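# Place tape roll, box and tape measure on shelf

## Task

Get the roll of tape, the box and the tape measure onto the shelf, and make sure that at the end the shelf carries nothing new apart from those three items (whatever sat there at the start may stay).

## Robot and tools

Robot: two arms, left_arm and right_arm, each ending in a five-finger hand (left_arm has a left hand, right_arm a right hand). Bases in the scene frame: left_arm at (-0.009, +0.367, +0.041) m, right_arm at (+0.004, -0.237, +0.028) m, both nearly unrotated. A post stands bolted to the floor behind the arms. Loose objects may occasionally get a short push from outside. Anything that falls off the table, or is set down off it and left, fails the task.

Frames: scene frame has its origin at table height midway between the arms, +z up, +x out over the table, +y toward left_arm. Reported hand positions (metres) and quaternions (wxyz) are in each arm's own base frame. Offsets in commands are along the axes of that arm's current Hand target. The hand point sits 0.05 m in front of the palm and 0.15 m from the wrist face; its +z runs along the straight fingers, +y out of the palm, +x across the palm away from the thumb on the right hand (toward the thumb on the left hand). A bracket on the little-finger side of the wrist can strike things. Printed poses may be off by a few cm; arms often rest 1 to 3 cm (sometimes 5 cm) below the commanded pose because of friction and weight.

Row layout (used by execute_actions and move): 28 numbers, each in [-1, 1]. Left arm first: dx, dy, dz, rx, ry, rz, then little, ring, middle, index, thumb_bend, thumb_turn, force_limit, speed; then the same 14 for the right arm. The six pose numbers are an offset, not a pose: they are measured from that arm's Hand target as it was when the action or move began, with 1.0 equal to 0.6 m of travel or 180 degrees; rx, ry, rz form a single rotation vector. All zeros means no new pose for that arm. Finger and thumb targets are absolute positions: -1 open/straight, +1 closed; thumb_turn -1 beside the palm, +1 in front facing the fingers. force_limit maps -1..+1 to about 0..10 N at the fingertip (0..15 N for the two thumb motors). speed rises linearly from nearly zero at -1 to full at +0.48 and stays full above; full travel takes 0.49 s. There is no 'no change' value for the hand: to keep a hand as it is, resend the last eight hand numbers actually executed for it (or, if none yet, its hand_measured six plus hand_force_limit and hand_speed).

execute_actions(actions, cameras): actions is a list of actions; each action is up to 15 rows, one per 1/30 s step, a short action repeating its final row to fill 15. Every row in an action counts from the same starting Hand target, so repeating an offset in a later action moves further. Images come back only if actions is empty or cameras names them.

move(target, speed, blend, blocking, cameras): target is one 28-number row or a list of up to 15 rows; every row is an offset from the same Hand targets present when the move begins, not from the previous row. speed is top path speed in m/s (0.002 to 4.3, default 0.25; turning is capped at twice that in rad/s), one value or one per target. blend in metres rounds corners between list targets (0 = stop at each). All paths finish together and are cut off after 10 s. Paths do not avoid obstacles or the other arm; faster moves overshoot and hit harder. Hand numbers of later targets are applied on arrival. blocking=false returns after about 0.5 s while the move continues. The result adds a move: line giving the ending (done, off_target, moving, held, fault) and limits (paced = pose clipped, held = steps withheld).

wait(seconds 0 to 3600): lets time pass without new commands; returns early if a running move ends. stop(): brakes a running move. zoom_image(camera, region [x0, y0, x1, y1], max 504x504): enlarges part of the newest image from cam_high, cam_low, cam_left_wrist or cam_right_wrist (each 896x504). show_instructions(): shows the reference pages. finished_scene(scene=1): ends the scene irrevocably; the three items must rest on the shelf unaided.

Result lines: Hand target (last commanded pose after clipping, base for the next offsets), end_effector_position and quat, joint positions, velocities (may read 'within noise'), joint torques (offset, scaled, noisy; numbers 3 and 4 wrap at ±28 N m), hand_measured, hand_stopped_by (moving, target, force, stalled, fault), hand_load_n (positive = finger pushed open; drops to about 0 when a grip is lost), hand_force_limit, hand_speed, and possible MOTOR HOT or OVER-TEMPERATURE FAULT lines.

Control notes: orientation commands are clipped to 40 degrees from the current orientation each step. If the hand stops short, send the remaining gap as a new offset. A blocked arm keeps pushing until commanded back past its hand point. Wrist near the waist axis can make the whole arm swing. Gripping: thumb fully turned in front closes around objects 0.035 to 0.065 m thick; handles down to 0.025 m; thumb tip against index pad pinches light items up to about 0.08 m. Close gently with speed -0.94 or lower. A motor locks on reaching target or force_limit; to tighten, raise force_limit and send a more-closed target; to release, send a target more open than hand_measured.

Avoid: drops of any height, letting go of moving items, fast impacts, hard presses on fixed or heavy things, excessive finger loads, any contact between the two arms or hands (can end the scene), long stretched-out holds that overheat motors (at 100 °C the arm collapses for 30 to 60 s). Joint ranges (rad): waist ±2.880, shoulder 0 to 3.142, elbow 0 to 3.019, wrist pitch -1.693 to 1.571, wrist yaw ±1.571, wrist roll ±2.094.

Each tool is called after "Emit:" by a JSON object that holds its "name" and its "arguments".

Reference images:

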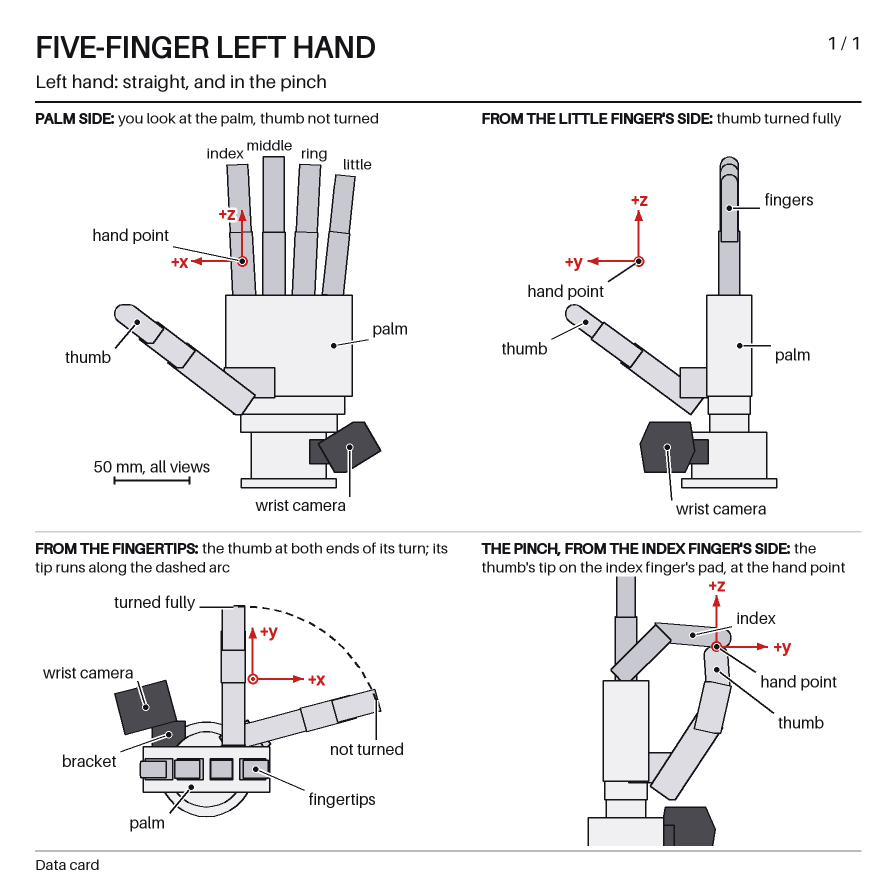

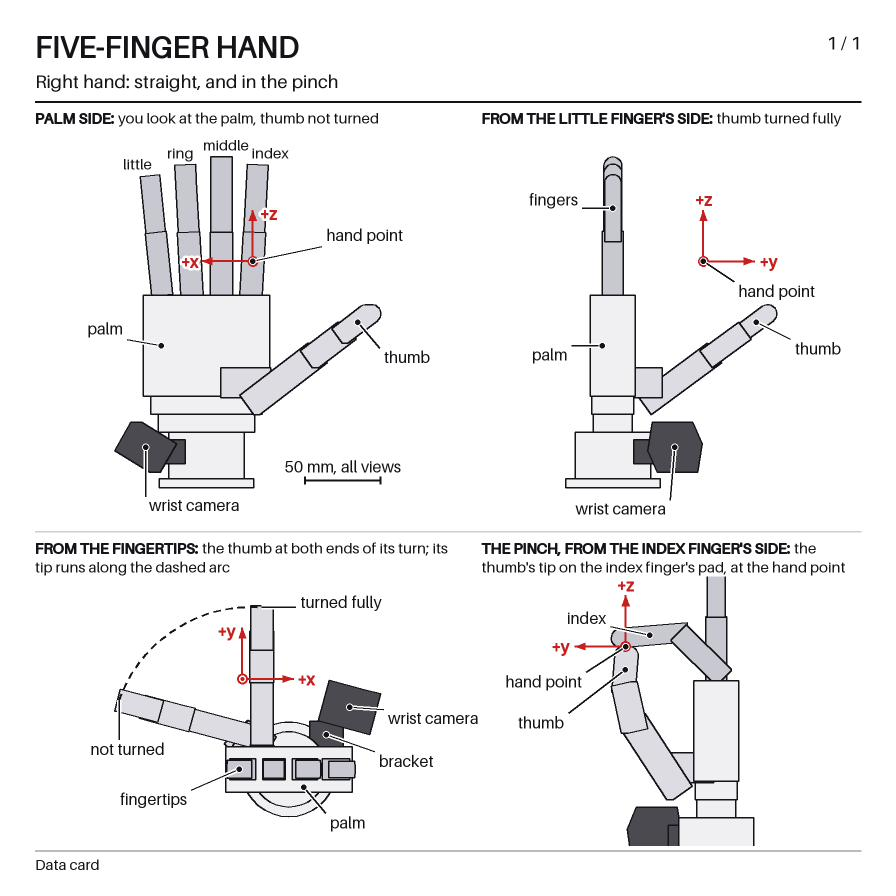

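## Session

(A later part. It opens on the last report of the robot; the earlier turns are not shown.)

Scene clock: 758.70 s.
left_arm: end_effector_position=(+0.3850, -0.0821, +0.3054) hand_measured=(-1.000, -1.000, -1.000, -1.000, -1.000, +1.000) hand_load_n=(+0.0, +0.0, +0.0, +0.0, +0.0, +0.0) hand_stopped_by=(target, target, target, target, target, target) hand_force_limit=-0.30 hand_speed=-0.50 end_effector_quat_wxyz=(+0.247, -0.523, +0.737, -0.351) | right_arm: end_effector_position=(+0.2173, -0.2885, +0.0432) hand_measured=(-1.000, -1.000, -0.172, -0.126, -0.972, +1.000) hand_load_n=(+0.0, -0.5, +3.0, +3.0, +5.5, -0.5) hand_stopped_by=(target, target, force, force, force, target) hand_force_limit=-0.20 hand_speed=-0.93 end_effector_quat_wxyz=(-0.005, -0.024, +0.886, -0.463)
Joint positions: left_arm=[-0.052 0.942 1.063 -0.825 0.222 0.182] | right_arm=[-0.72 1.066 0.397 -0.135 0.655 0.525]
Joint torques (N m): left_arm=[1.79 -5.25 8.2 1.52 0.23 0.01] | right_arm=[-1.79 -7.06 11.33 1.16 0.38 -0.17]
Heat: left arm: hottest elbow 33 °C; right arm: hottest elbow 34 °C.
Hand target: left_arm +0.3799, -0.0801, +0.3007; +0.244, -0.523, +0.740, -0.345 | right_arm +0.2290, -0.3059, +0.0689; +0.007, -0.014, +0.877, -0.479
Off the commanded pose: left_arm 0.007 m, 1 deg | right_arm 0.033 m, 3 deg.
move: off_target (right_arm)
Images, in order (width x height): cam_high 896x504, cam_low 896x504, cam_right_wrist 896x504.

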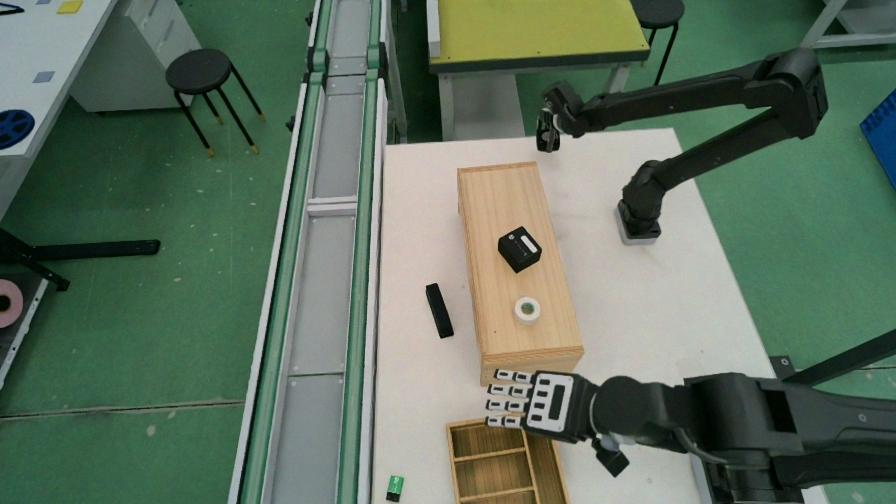

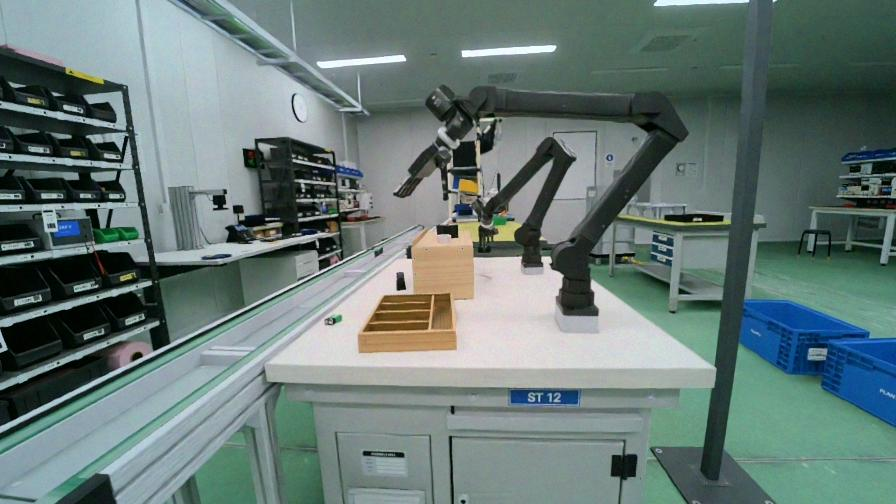

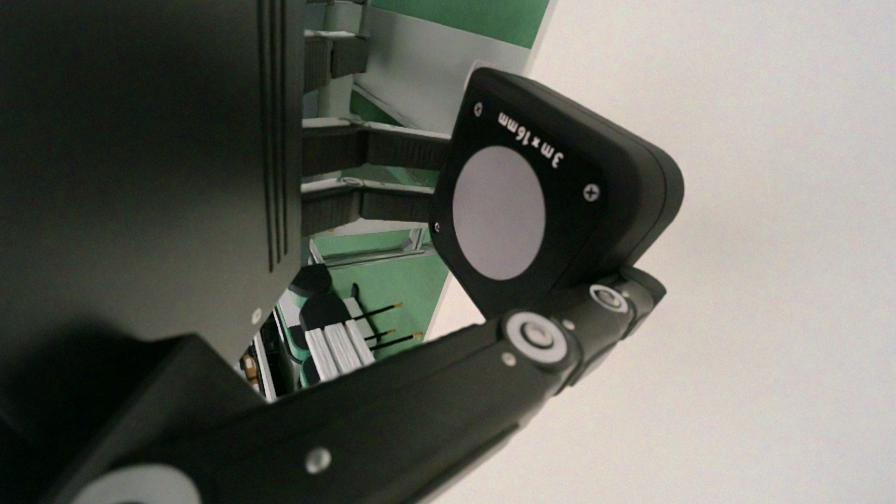

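Emit:
{"name": "move", "arguments": {"target": [[0,0,0,0,0,0,-1,-1,-1,-1,-1,1,-0.3,-0.5,0.0005,-0.3228,-0.2065,0,0,0,-1,-1,-0.12,-0.12,-0.4,1,-0.2,-0.93],[0,0,0,0,0,0,-1,-1,-1,-1,-1,1,-0.3,-0.5,-0.1195,-0.18,-0.4332,0.0002,-0.1558,-0.0996,-1,-1,-0.12,-0.12,-0.4,1,-0.2,-0.93],[0,0,0,0,0,0,-1,-1,-1,-1,-1,1,-0.3,-0.5,-0.2468,0.0185,-0.6358,0.0004,-0.296,-0.1893,-1,-1,-0.12,-0.12,-0.4,1,-0.2,-0.93]], "speed": 0.13, "blend": [0.03,0.04,0], "cameras": ["cam_right_wrist","cam_high","cam_low"]}}

Scene clock: 777.53 s.
left_arm: end_effector_position=(+0.3850, -0.0821, +0.3054) hand_measured=(-1.000, -1.000, -1.000, -1.000, -1.000, +1.000) hand_load_n=(+0.0, +0.0, +0.0, +0.0, +0.0, +0.0) hand_stopped_by=(target, target, target, target, target, target) hand_force_limit=-0.30 hand_speed=-0.50 end_effector_quat_wxyz=(+0.247, -0.523, +0.737, -0.351) | right_arm: end_effector_position=(+0.3620, +0.0204, +0.2593) hand_measured=(-1.000, -1.000, -0.172, -0.126, -0.972, +1.000) hand_load_n=(+0.0, +0.0, +3.0, +3.0, +5.5, +0.0) hand_stopped_by=(target, target, force, force, force, target) hand_force_limit=-0.20 hand_speed=-0.93 end_effector_quat_wxyz=(+0.248, -0.466, +0.748, -0.401)
Joint positions: left_arm=[-0.052 0.942 1.063 -0.825 0.222 0.182] | right_arm=[0.212 0.782 0.834 -0.758 0.543 0.412]
Joint torques (N m): left_arm=[1.85 -5.3 8.2 1.57 0.21 0.02] | right_arm=[0.26 -3.66 10.33 2.35 0.31 -0.17]
Heat: left arm: hottest elbow 33 °C; right arm: hottest elbow 36 °C.
Hand target: left_arm +0.3799, -0.0801, +0.3007; +0.244, -0.523, +0.740, -0.345 | right_arm +0.3670, +0.0255, +0.2656; +0.258, -0.471, +0.740, -0.405
Off the commanded pose: left_arm 0.007 m, 1 deg | right_arm 0.010 m, 2 deg.
move: done
Images, in order (width x height): cam_high 896x504, cam_low 896x504, cam_right_wrist 896x504.

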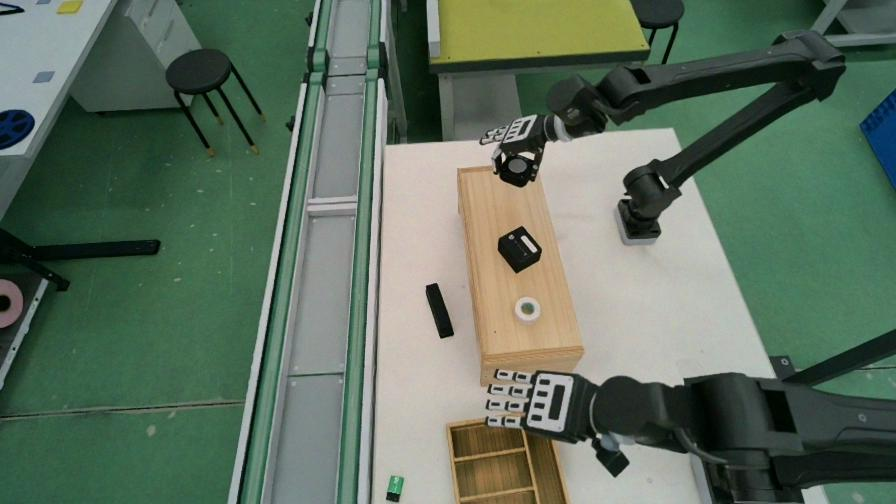

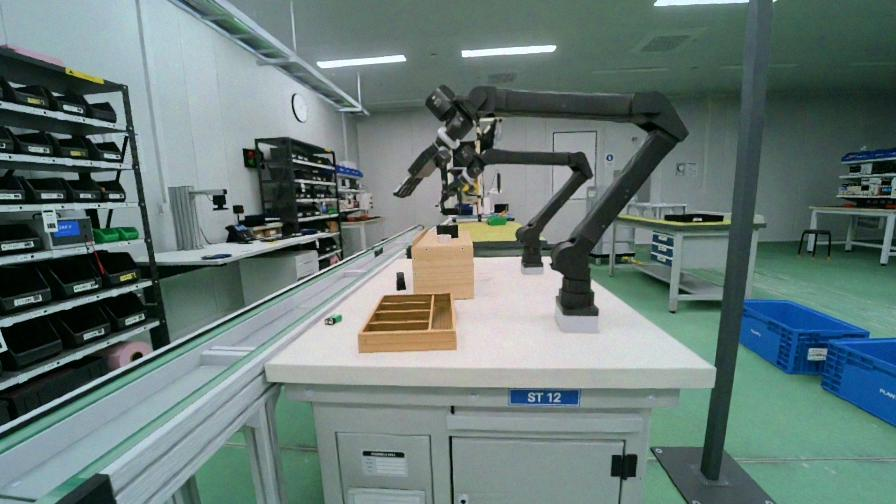

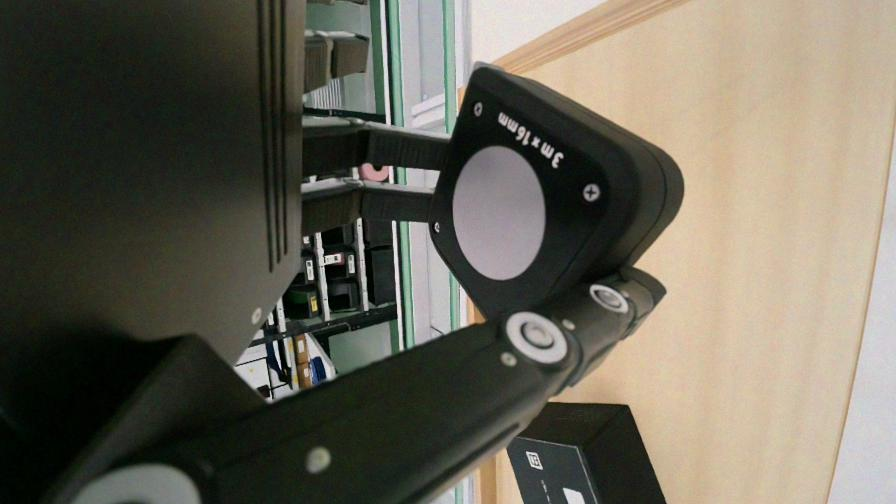

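Emit:
{"name": "move", "arguments": {"target": [0,0,0,0,0,0,-1,-1,-1,-1,-1,1,-0.3,-0.5,0,0.1011,0.0647,0,0,0,-1,-1,-0.12,-0.12,-0.4,1,-0.2,-0.93], "speed": 0.07, "cameras": ["cam_right_wrist","cam_high","cam_low"]}}

Emit:
{"name": "zoom_image", "arguments": {"camera": "cam_low", "region": [400, 190, 500, 260]}}

Scene clock: 783.57 s.
left_arm: end_effector_position=(+0.3850, -0.0821, +0.3054) hand_measured=(-1.000, -1.000, -1.000, -1.000, -1.000, +1.000) hand_load_n=(+0.0, +0.0, +0.0, +0.0, +0.0, +0.0) hand_stopped_by=(target, target, target, target, target, target) hand_force_limit=-0.30 hand_speed=-0.50 end_effector_quat_wxyz=(+0.247, -0.523, +0.737, -0.351) | right_arm: end_effector_position=(+0.3611, +0.0202, +0.1863) hand_measured=(-1.000, -1.000, -0.172, -0.126, -0.972, +1.000) hand_load_n=(+0.0, +0.0, +3.0, +3.0, +5.5, +0.0) hand_stopped_by=(target, target, force, force, force, target) hand_force_limit=-0.20 hand_speed=-0.93 end_effector_quat_wxyz=(+0.247, -0.467, +0.748, -0.401)
Joint positions: left_arm=[-0.052 0.942 1.063 -0.825 0.222 0.182] | right_arm=[0.212 0.791 0.647 -0.563 0.543 0.411]
Joint torques (N m): left_arm=[1.55 -5.3 8.18 1.51 0.21 0.01] | right_arm=[0.09 -3.78 10.36 2.33 0.3 -0.17]
Heat: left arm: hottest elbow 33 °C; right arm: hottest elbow 36 °C.
Hand target: left_arm +0.3799, -0.0801, +0.3007; +0.244, -0.523, +0.740, -0.345 | right_arm +0.3671, +0.0255, +0.1936; +0.258, -0.471, +0.740, -0.405
Off the commanded pose: left_arm 0.007 m, 1 deg | right_arm 0.011 m, 2 deg.
move: off_target (right_arm)
Images, in order (width x height): cam_high 896x504, cam_low 896x504, cam_right_wrist 896x504.

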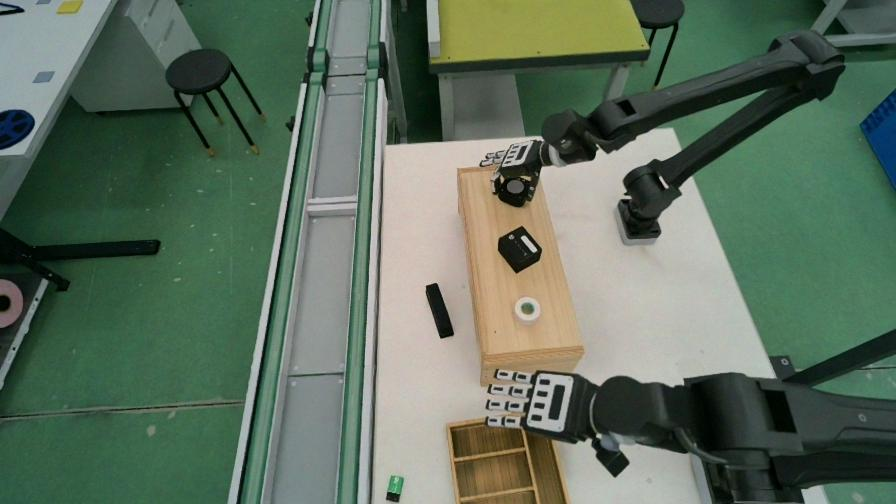

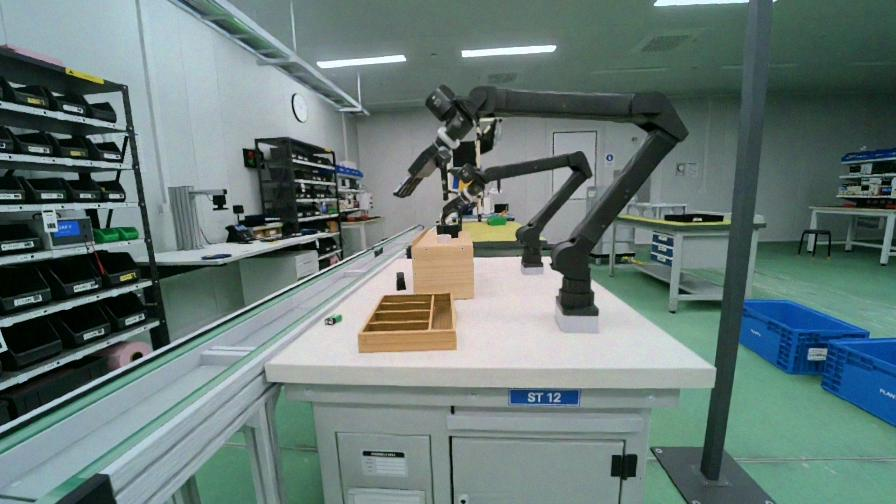

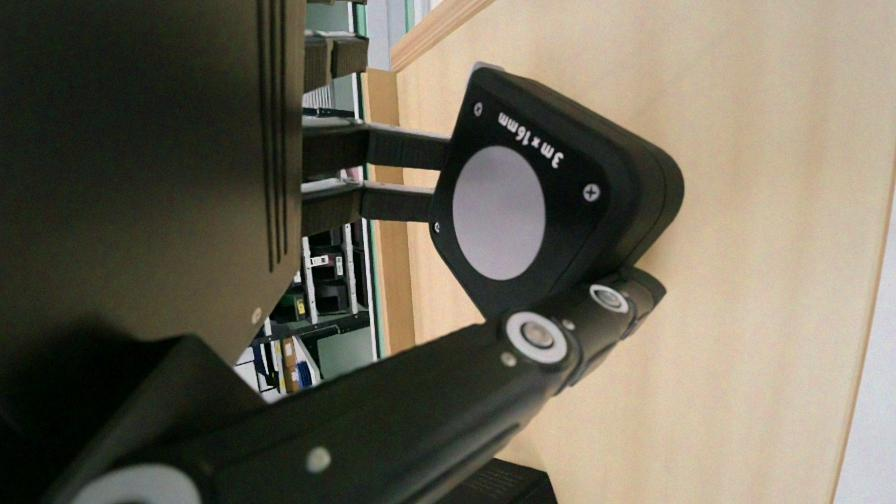

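Scaled by 5.040.

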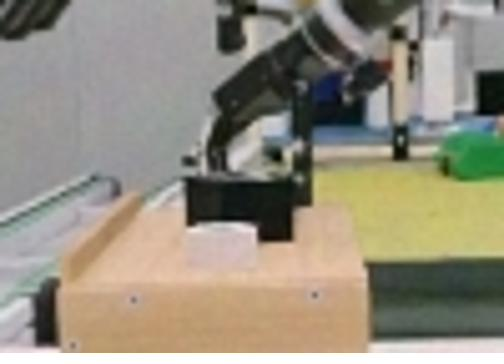

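Emit:
{"name": "move", "arguments": {"target": [0,0,0,0,0,0,-1,-1,-1,-1,-1,1,-0.3,-0.5,0,0.0056,0.0036,0,0,0,-1,-1,-0.12,-0.12,-0.4,1,-0.2,-0.93], "speed": 0.03}}

Emit:
{"name": "zoom_image", "arguments": {"camera": "cam_high", "region": [450, 120, 580, 220]}}

Scene clock: 788.77 s.
left_arm: end_effector_position=(+0.3850, -0.0821, +0.3054) hand_measured=(-1.000, -1.000, -1.000, -1.000, -1.000, +1.000) hand_load_n=(+0.0, -0.5, +0.0, -0.5, +0.0, +0.0) hand_stopped_by=(target, target, target, target, target, target) hand_force_limit=-0.30 hand_speed=-0.50 end_effector_quat_wxyz=(+0.247, -0.523, +0.737, -0.351) | right_arm: end_effector_position=(+0.3615, +0.0203, +0.1843) hand_measured=(-1.000, -1.000, -0.172, -0.126, -0.972, +1.000) hand_load_n=(+0.0, +0.0, +3.0, +3.0, +6.0, -0.5) hand_stopped_by=(target, target, force, force, force, target) hand_force_limit=-0.20 hand_speed=-0.93 end_effector_quat_wxyz=(+0.249, -0.466, +0.748, -0.401)
Joint positions: left_arm=[-0.052 0.942 1.063 -0.825 0.222 0.182] | right_arm=[0.212 0.791 0.64 -0.552 0.543 0.411]
Joint torques (N m): left_arm=[1.73 -5.42 8.16 1.59 0.24 0.02] | right_arm=[0.26 -3.55 10.24 2.3 0.31 -0.17]
Heat: left arm: hottest elbow 33 °C; right arm: hottest elbow 37 °C.
Hand target: left_arm +0.3799, -0.0801, +0.3007; +0.244, -0.523, +0.740, -0.345 | right_arm +0.3671, +0.0255, +0.1896; +0.258, -0.471, +0.740, -0.405
Off the commanded pose: left_arm 0.007 m, 1 deg | right_arm 0.009 m, 2 deg.
move: done

Scaled by 3.877.
This view is cut from an older image: the scene may have changed since it was taken.

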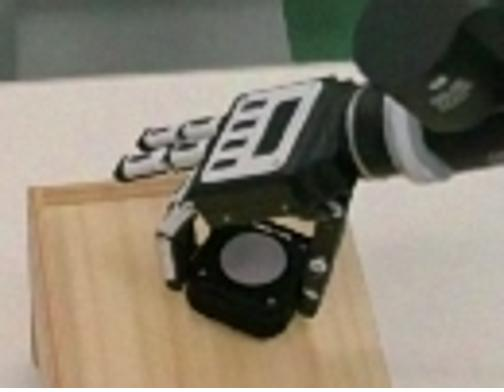

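Emit:
{"name": "move", "arguments": {"target": [0,0,0,0,0,0,-1,-1,-1,-1,-1,1,-0.3,-0.5,0,0.0056,0.0036,0,0,0,-1,-1,-0.12,-0.12,-0.4,1,-0.2,-0.93], "speed": 0.03}}

Emit:
{"name": "move", "arguments": {"target": [0,0,0,0,0,0,-1,-1,-1,-1,-1,1,-0.3,-0.5,0,0.0056,0.0036,0,0,0,-1,-1,-0.12,-0.12,-0.4,1,-0.2,-0.93], "speed": 0.03, "cameras": ["cam_right_wrist","cam_high","cam_low"]}}

Emit:
{"name": "zoom_image", "arguments": {"camera": "cam_low", "region": [420, 210, 480, 250]}}

Scene clock: 793.57 s.
left_arm: end_effector_position=(+0.3850, -0.0821, +0.3054) hand_measured=(-1.000, -1.000, -1.000, -1.000, -1.000, +1.000) hand_load_n=(+0.0, +0.0, +0.0, +0.0, +0.0, +0.0) hand_stopped_by=(target, target, target, target, target, target) hand_force_limit=-0.30 hand_speed=-0.50 end_effector_quat_wxyz=(+0.247, -0.523, +0.737, -0.351) | right_arm: end_effector_position=(+0.3617, +0.0203, +0.1806) hand_measured=(-1.000, -1.000, -0.172, -0.126, -0.972, +1.000) hand_load_n=(+0.0, -0.5, +3.0, +3.0, +6.0, -0.5) hand_stopped_by=(target, target, force, force, force, target) hand_force_limit=-0.20 hand_speed=-0.93 end_effector_quat_wxyz=(+0.249, -0.466, +0.748, -0.402)
Joint positions: left_arm=[-0.052 0.942 1.063 -0.825 0.222 0.182] | right_arm=[0.212 0.793 0.63 -0.539 0.543 0.411]
Joint torques (N m): left_arm=[1.85 -5.36 8.16 1.55 0.21 0.02] | right_arm=[0.09 -3.55 10.22 2.37 0.3 -0.17]
Heat: left arm: hottest elbow 33 °C; right arm: hottest elbow 36 °C.
Hand target: left_arm +0.3799, -0.0801, +0.3007; +0.244, -0.523, +0.740, -0.345 | right_arm +0.3670, +0.0255, +0.1855; +0.258, -0.471, +0.740, -0.405
Off the commanded pose: left_arm 0.007 m, 1 deg | right_arm 0.009 m, 2 deg.
move: done

Scene clock: 794.10 s.
left_arm: end_effector_position=(+0.3850, -0.0821, +0.3054) hand_measured=(-1.000, -1.000, -1.000, -1.000, -1.000, +1.000) hand_load_n=(+0.0, +0.0, +0.0, +0.0, +0.0, +0.0) hand_stopped_by=(target, target, target, target, target, target) hand_force_limit=-0.30 hand_speed=-0.50 end_effector_quat_wxyz=(+0.247, -0.523, +0.737, -0.351) | right_arm: end_effector_position=(+0.3632, +0.0207, +0.1803) hand_measured=(-1.000, -1.000, -0.172, -0.126, -0.972, +1.000) hand_load_n=(-0.5, -0.5, +3.0, +3.0, +5.5, +0.0) hand_stopped_by=(target, target, force, force, force, target) hand_force_limit=-0.20 hand_speed=-0.93 end_effector_quat_wxyz=(+0.253, -0.464, +0.747, -0.403)
Joint positions: left_arm=[-0.052 0.942 1.063 -0.825 0.222 0.182] | right_arm=[0.212 0.793 0.625 -0.525 0.543 0.411]
Joint torques (N m): left_arm=[1.55 -5.48 8.18 1.52 0.2 0.02] | right_arm=[0.15 -3.25 9.87 2.24 0.31 -0.17]
Heat: left arm: hottest elbow 33 °C; right arm: hottest elbow 37 °C.
Hand target: left_arm +0.3799, -0.0801, +0.3007; +0.244, -0.523, +0.740, -0.345 | right_arm +0.3671, +0.0255, +0.1816; +0.258, -0.471, +0.740, -0.405
Off the commanded pose: left_arm 0.007 m, 1 deg | right_arm 0.006 m, 1 deg.
move: done
Images, in order (width x height): cam_high 896x504, cam_low 896x504, cam_right_wrist 896x504.

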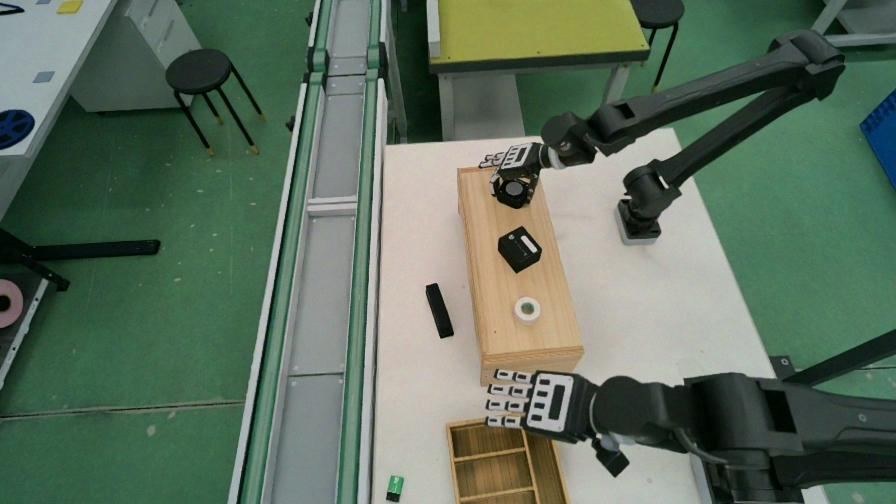

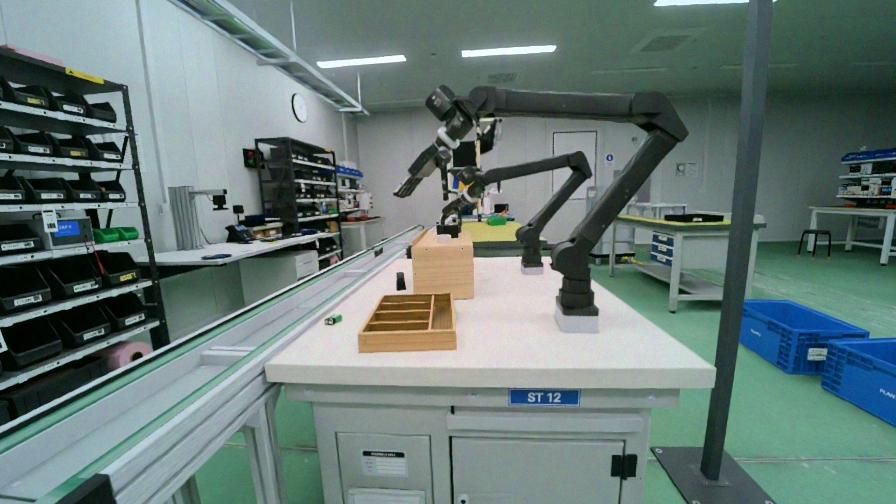

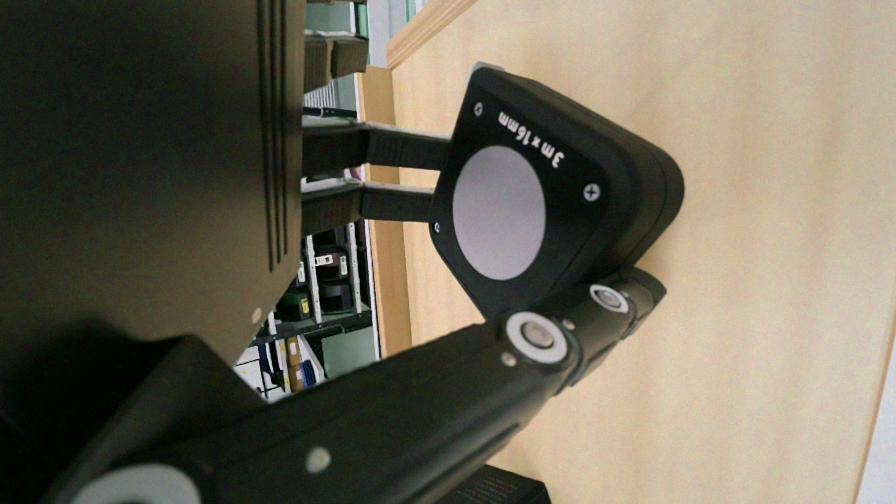

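Scaled by 8.400.

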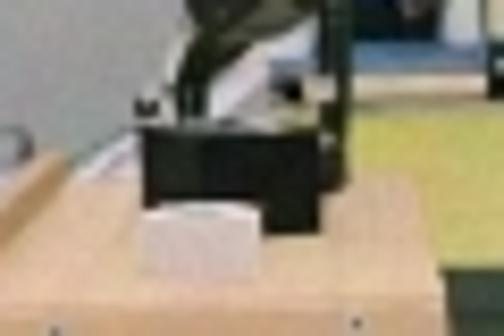

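Emit:
{"name": "move", "arguments": {"target": [0,0,0,0,0,0,-1,-1,-1,-1,-1,1,-0.3,-0.5,0,0,0,0,0,0,-1,-1,-0.75,-0.75,-1,1,-0.2,-0.85], "speed": 0.03, "cameras": ["cam_right_wrist","cam_high","cam_low"]}}

Emit:
{"name": "zoom_image", "arguments": {"camera": "cam_high", "region": [450, 120, 580, 220]}}

Scene clock: 799.17 s.
left_arm: end_effector_position=(+0.3850, -0.0821, +0.3054) hand_measured=(-1.000, -1.000, -1.000, -1.000, -1.000, +1.000) hand_load_n=(+0.0, +0.0, +0.0, +0.0, +0.0, +0.0) hand_stopped_by=(target, target, target, target, target, target) hand_force_limit=-0.30 hand_speed=-0.50 end_effector_quat_wxyz=(+0.247, -0.523, +0.737, -0.351) | right_arm: end_effector_position=(+0.3638, +0.0208, +0.1809) hand_measured=(-1.000, -1.000, -0.750, -0.750, -1.000, +1.000) hand_load_n=(+0.0, +0.0, +0.0, +0.0, +0.0, +0.0) hand_stopped_by=(target, target, target, target, target, target) hand_force_limit=-0.20 hand_speed=-0.85 end_effector_quat_wxyz=(+0.255, -0.463, +0.747, -0.403)
Joint positions: left_arm=[-0.052 0.942 1.063 -0.825 0.222 0.182] | right_arm=[0.212 0.793 0.625 -0.522 0.543 0.411]
Joint torques (N m): left_arm=[1.38 -5.48 8.18 1.52 0.2 0.01] | right_arm=[0.15 -3.25 9.91 2.17 0.29 -0.17]
Heat: left arm: hottest elbow 33 °C; right arm: hottest elbow 37 °C.
Hand target: left_arm +0.3799, -0.0801, +0.3007; +0.244, -0.523, +0.740, -0.345 | right_arm +0.3671, +0.0255, +0.1816; +0.258, -0.471, +0.740, -0.405
Off the commanded pose: left_arm 0.007 m, 1 deg | right_arm 0.006 m, 1 deg.
move: done
Images, in order (width x height): cam_high 896x504, cam_low 896x504, cam_right_wrist 896x504.

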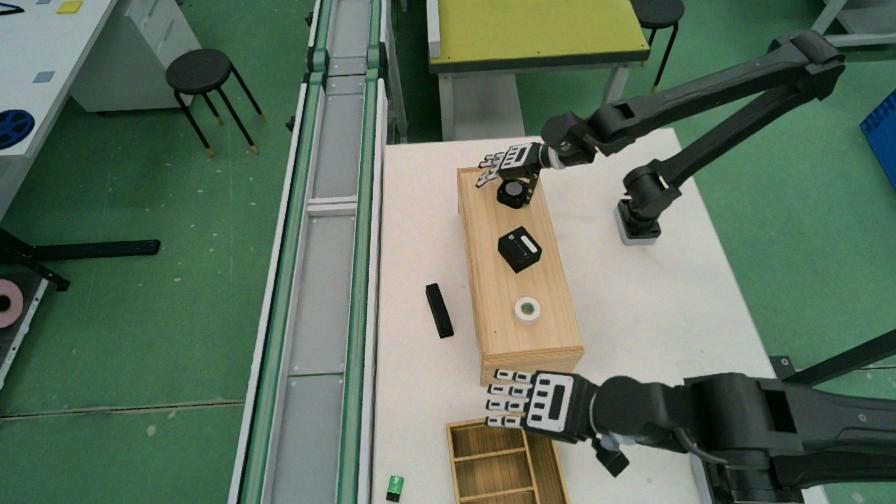

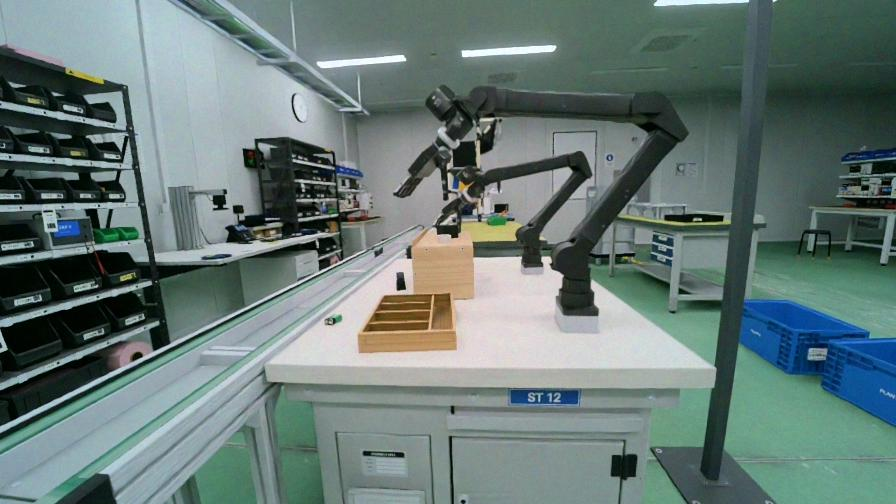

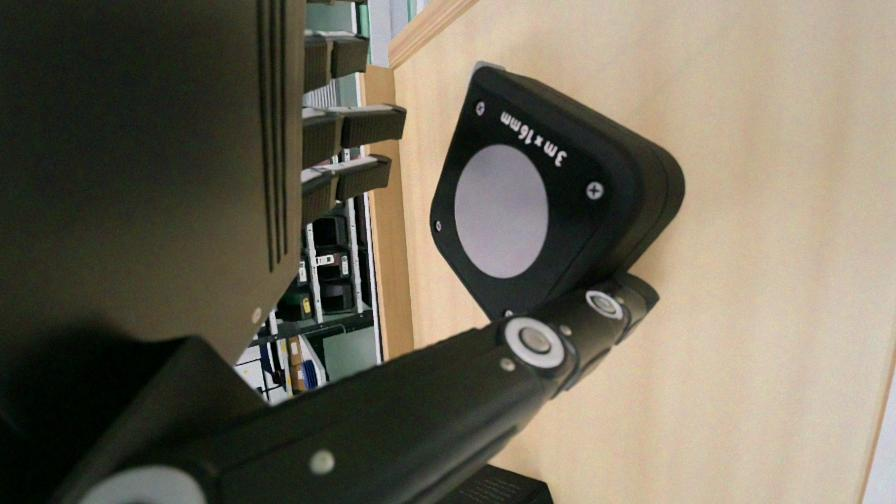

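Scaled by 3.877.

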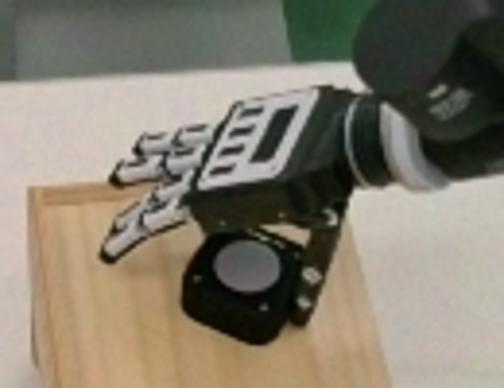

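Emit:
{"name": "move", "arguments": {"target": [[0,0,0,0,0,0,-1,-1,-1,-1,-1,1,-0.3,-0.5,0,0.0163,-0.0252,0,0,0,-1,-1,-1,-1,-1,1,-0.2,-0.5],[0,0,0,0,0,0,-1,-1,-1,-1,-1,1,-0.3,-0.5,0,-0.1522,-0.133,0,0,0,-1,-1,-1,-1,-1,1,-0.2,-0.5]], "speed": [0.04,0.08], "cameras": ["cam_right_wrist","cam_high","cam_low"]}}

Emit:
{"name": "zoom_image", "arguments": {"camera": "cam_high", "region": [440, 130, 620, 410]}}

Scene clock: 806.83 s.
left_arm: end_effector_position=(+0.3850, -0.0821, +0.3054) hand_measured=(-1.000, -1.000, -1.000, -1.000, -1.000, +1.000) hand_load_n=(+0.0, -0.5, +0.0, +0.0, +0.0, +0.0) hand_stopped_by=(target, target, target, target, target, target) hand_force_limit=-0.30 hand_speed=-0.50 end_effector_quat_wxyz=(+0.247, -0.523, +0.737, -0.351) | right_arm: end_effector_position=(+0.3434, +0.0257, +0.2800) hand_measured=(-1.000, -1.000, -1.000, -1.000, -1.000, +1.000) hand_load_n=(+0.0, +0.0, +0.0, +0.0, +0.0, +0.0) hand_stopped_by=(target, target, target, target, target, target) hand_force_limit=-0.20 hand_speed=-0.50 end_effector_quat_wxyz=(+0.241, -0.479, +0.741, -0.404)
Joint positions: left_arm=[-0.052 0.942 1.063 -0.825 0.222 0.182] | right_arm=[0.257 0.746 0.879 -0.859 0.576 0.415]
Joint torques (N m): left_arm=[1.55 -5.3 8.16 1.52 0.22 0.03] | right_arm=[0.56 -2.26 13.04 1.05 0.47 0.11]
Heat: left arm: hottest elbow 33 °C; right arm: hottest elbow 38 °C.
Hand target: left_arm +0.3799, -0.0801, +0.3007; +0.244, -0.523, +0.740, -0.345 | right_arm +0.3507, +0.0332, +0.3016; +0.258, -0.471, +0.740, -0.405
Off the commanded pose: left_arm 0.007 m, 1 deg | right_arm 0.024 m, 2 deg.
move: off_target (right_arm)
Images, in order (width x height): cam_high 896x504, cam_low 896x504, cam_right_wrist 896x504.

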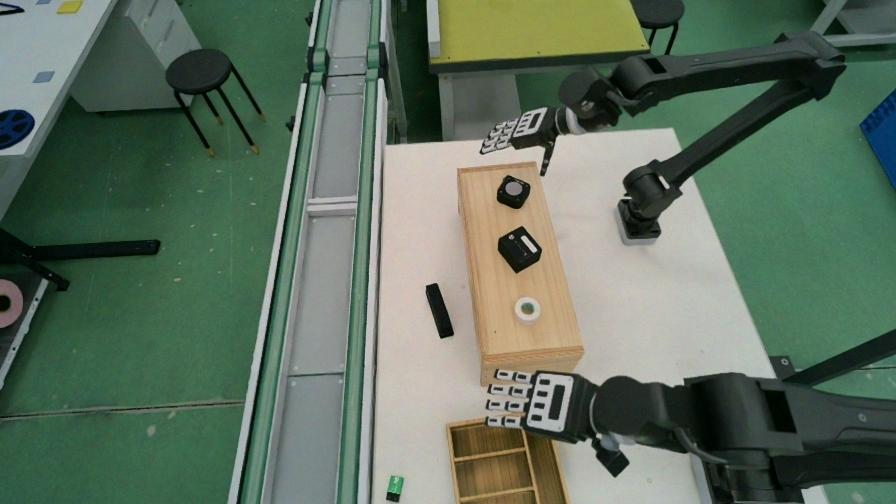

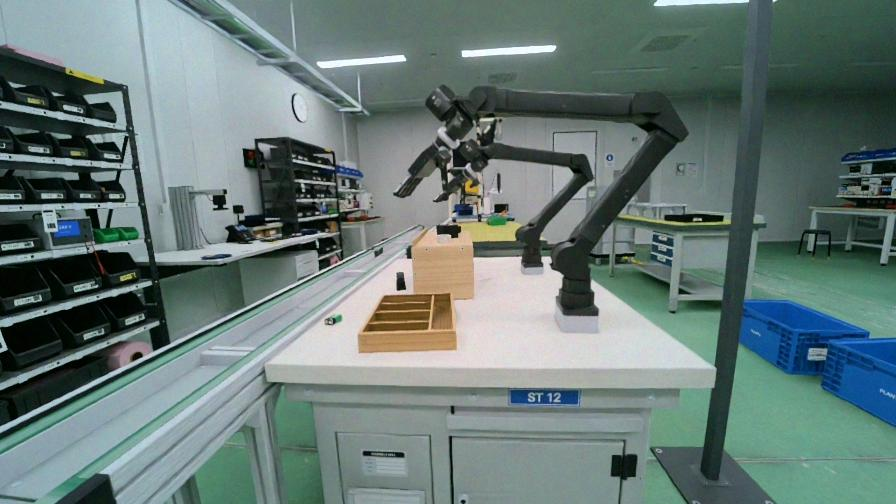

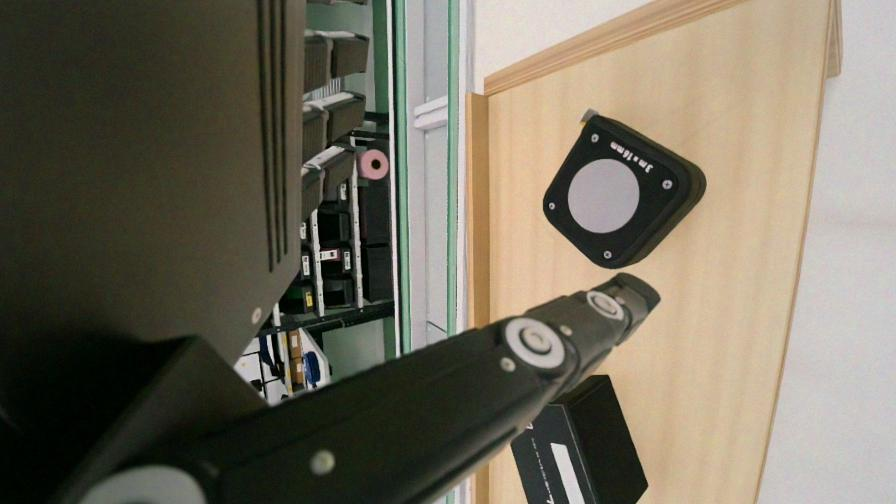

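Scaled by 1.800.

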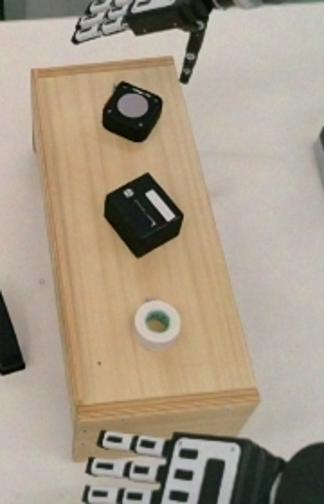

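Emit:
{"name": "finished_scene", "arguments": {}}

The scene is finished: the task was done.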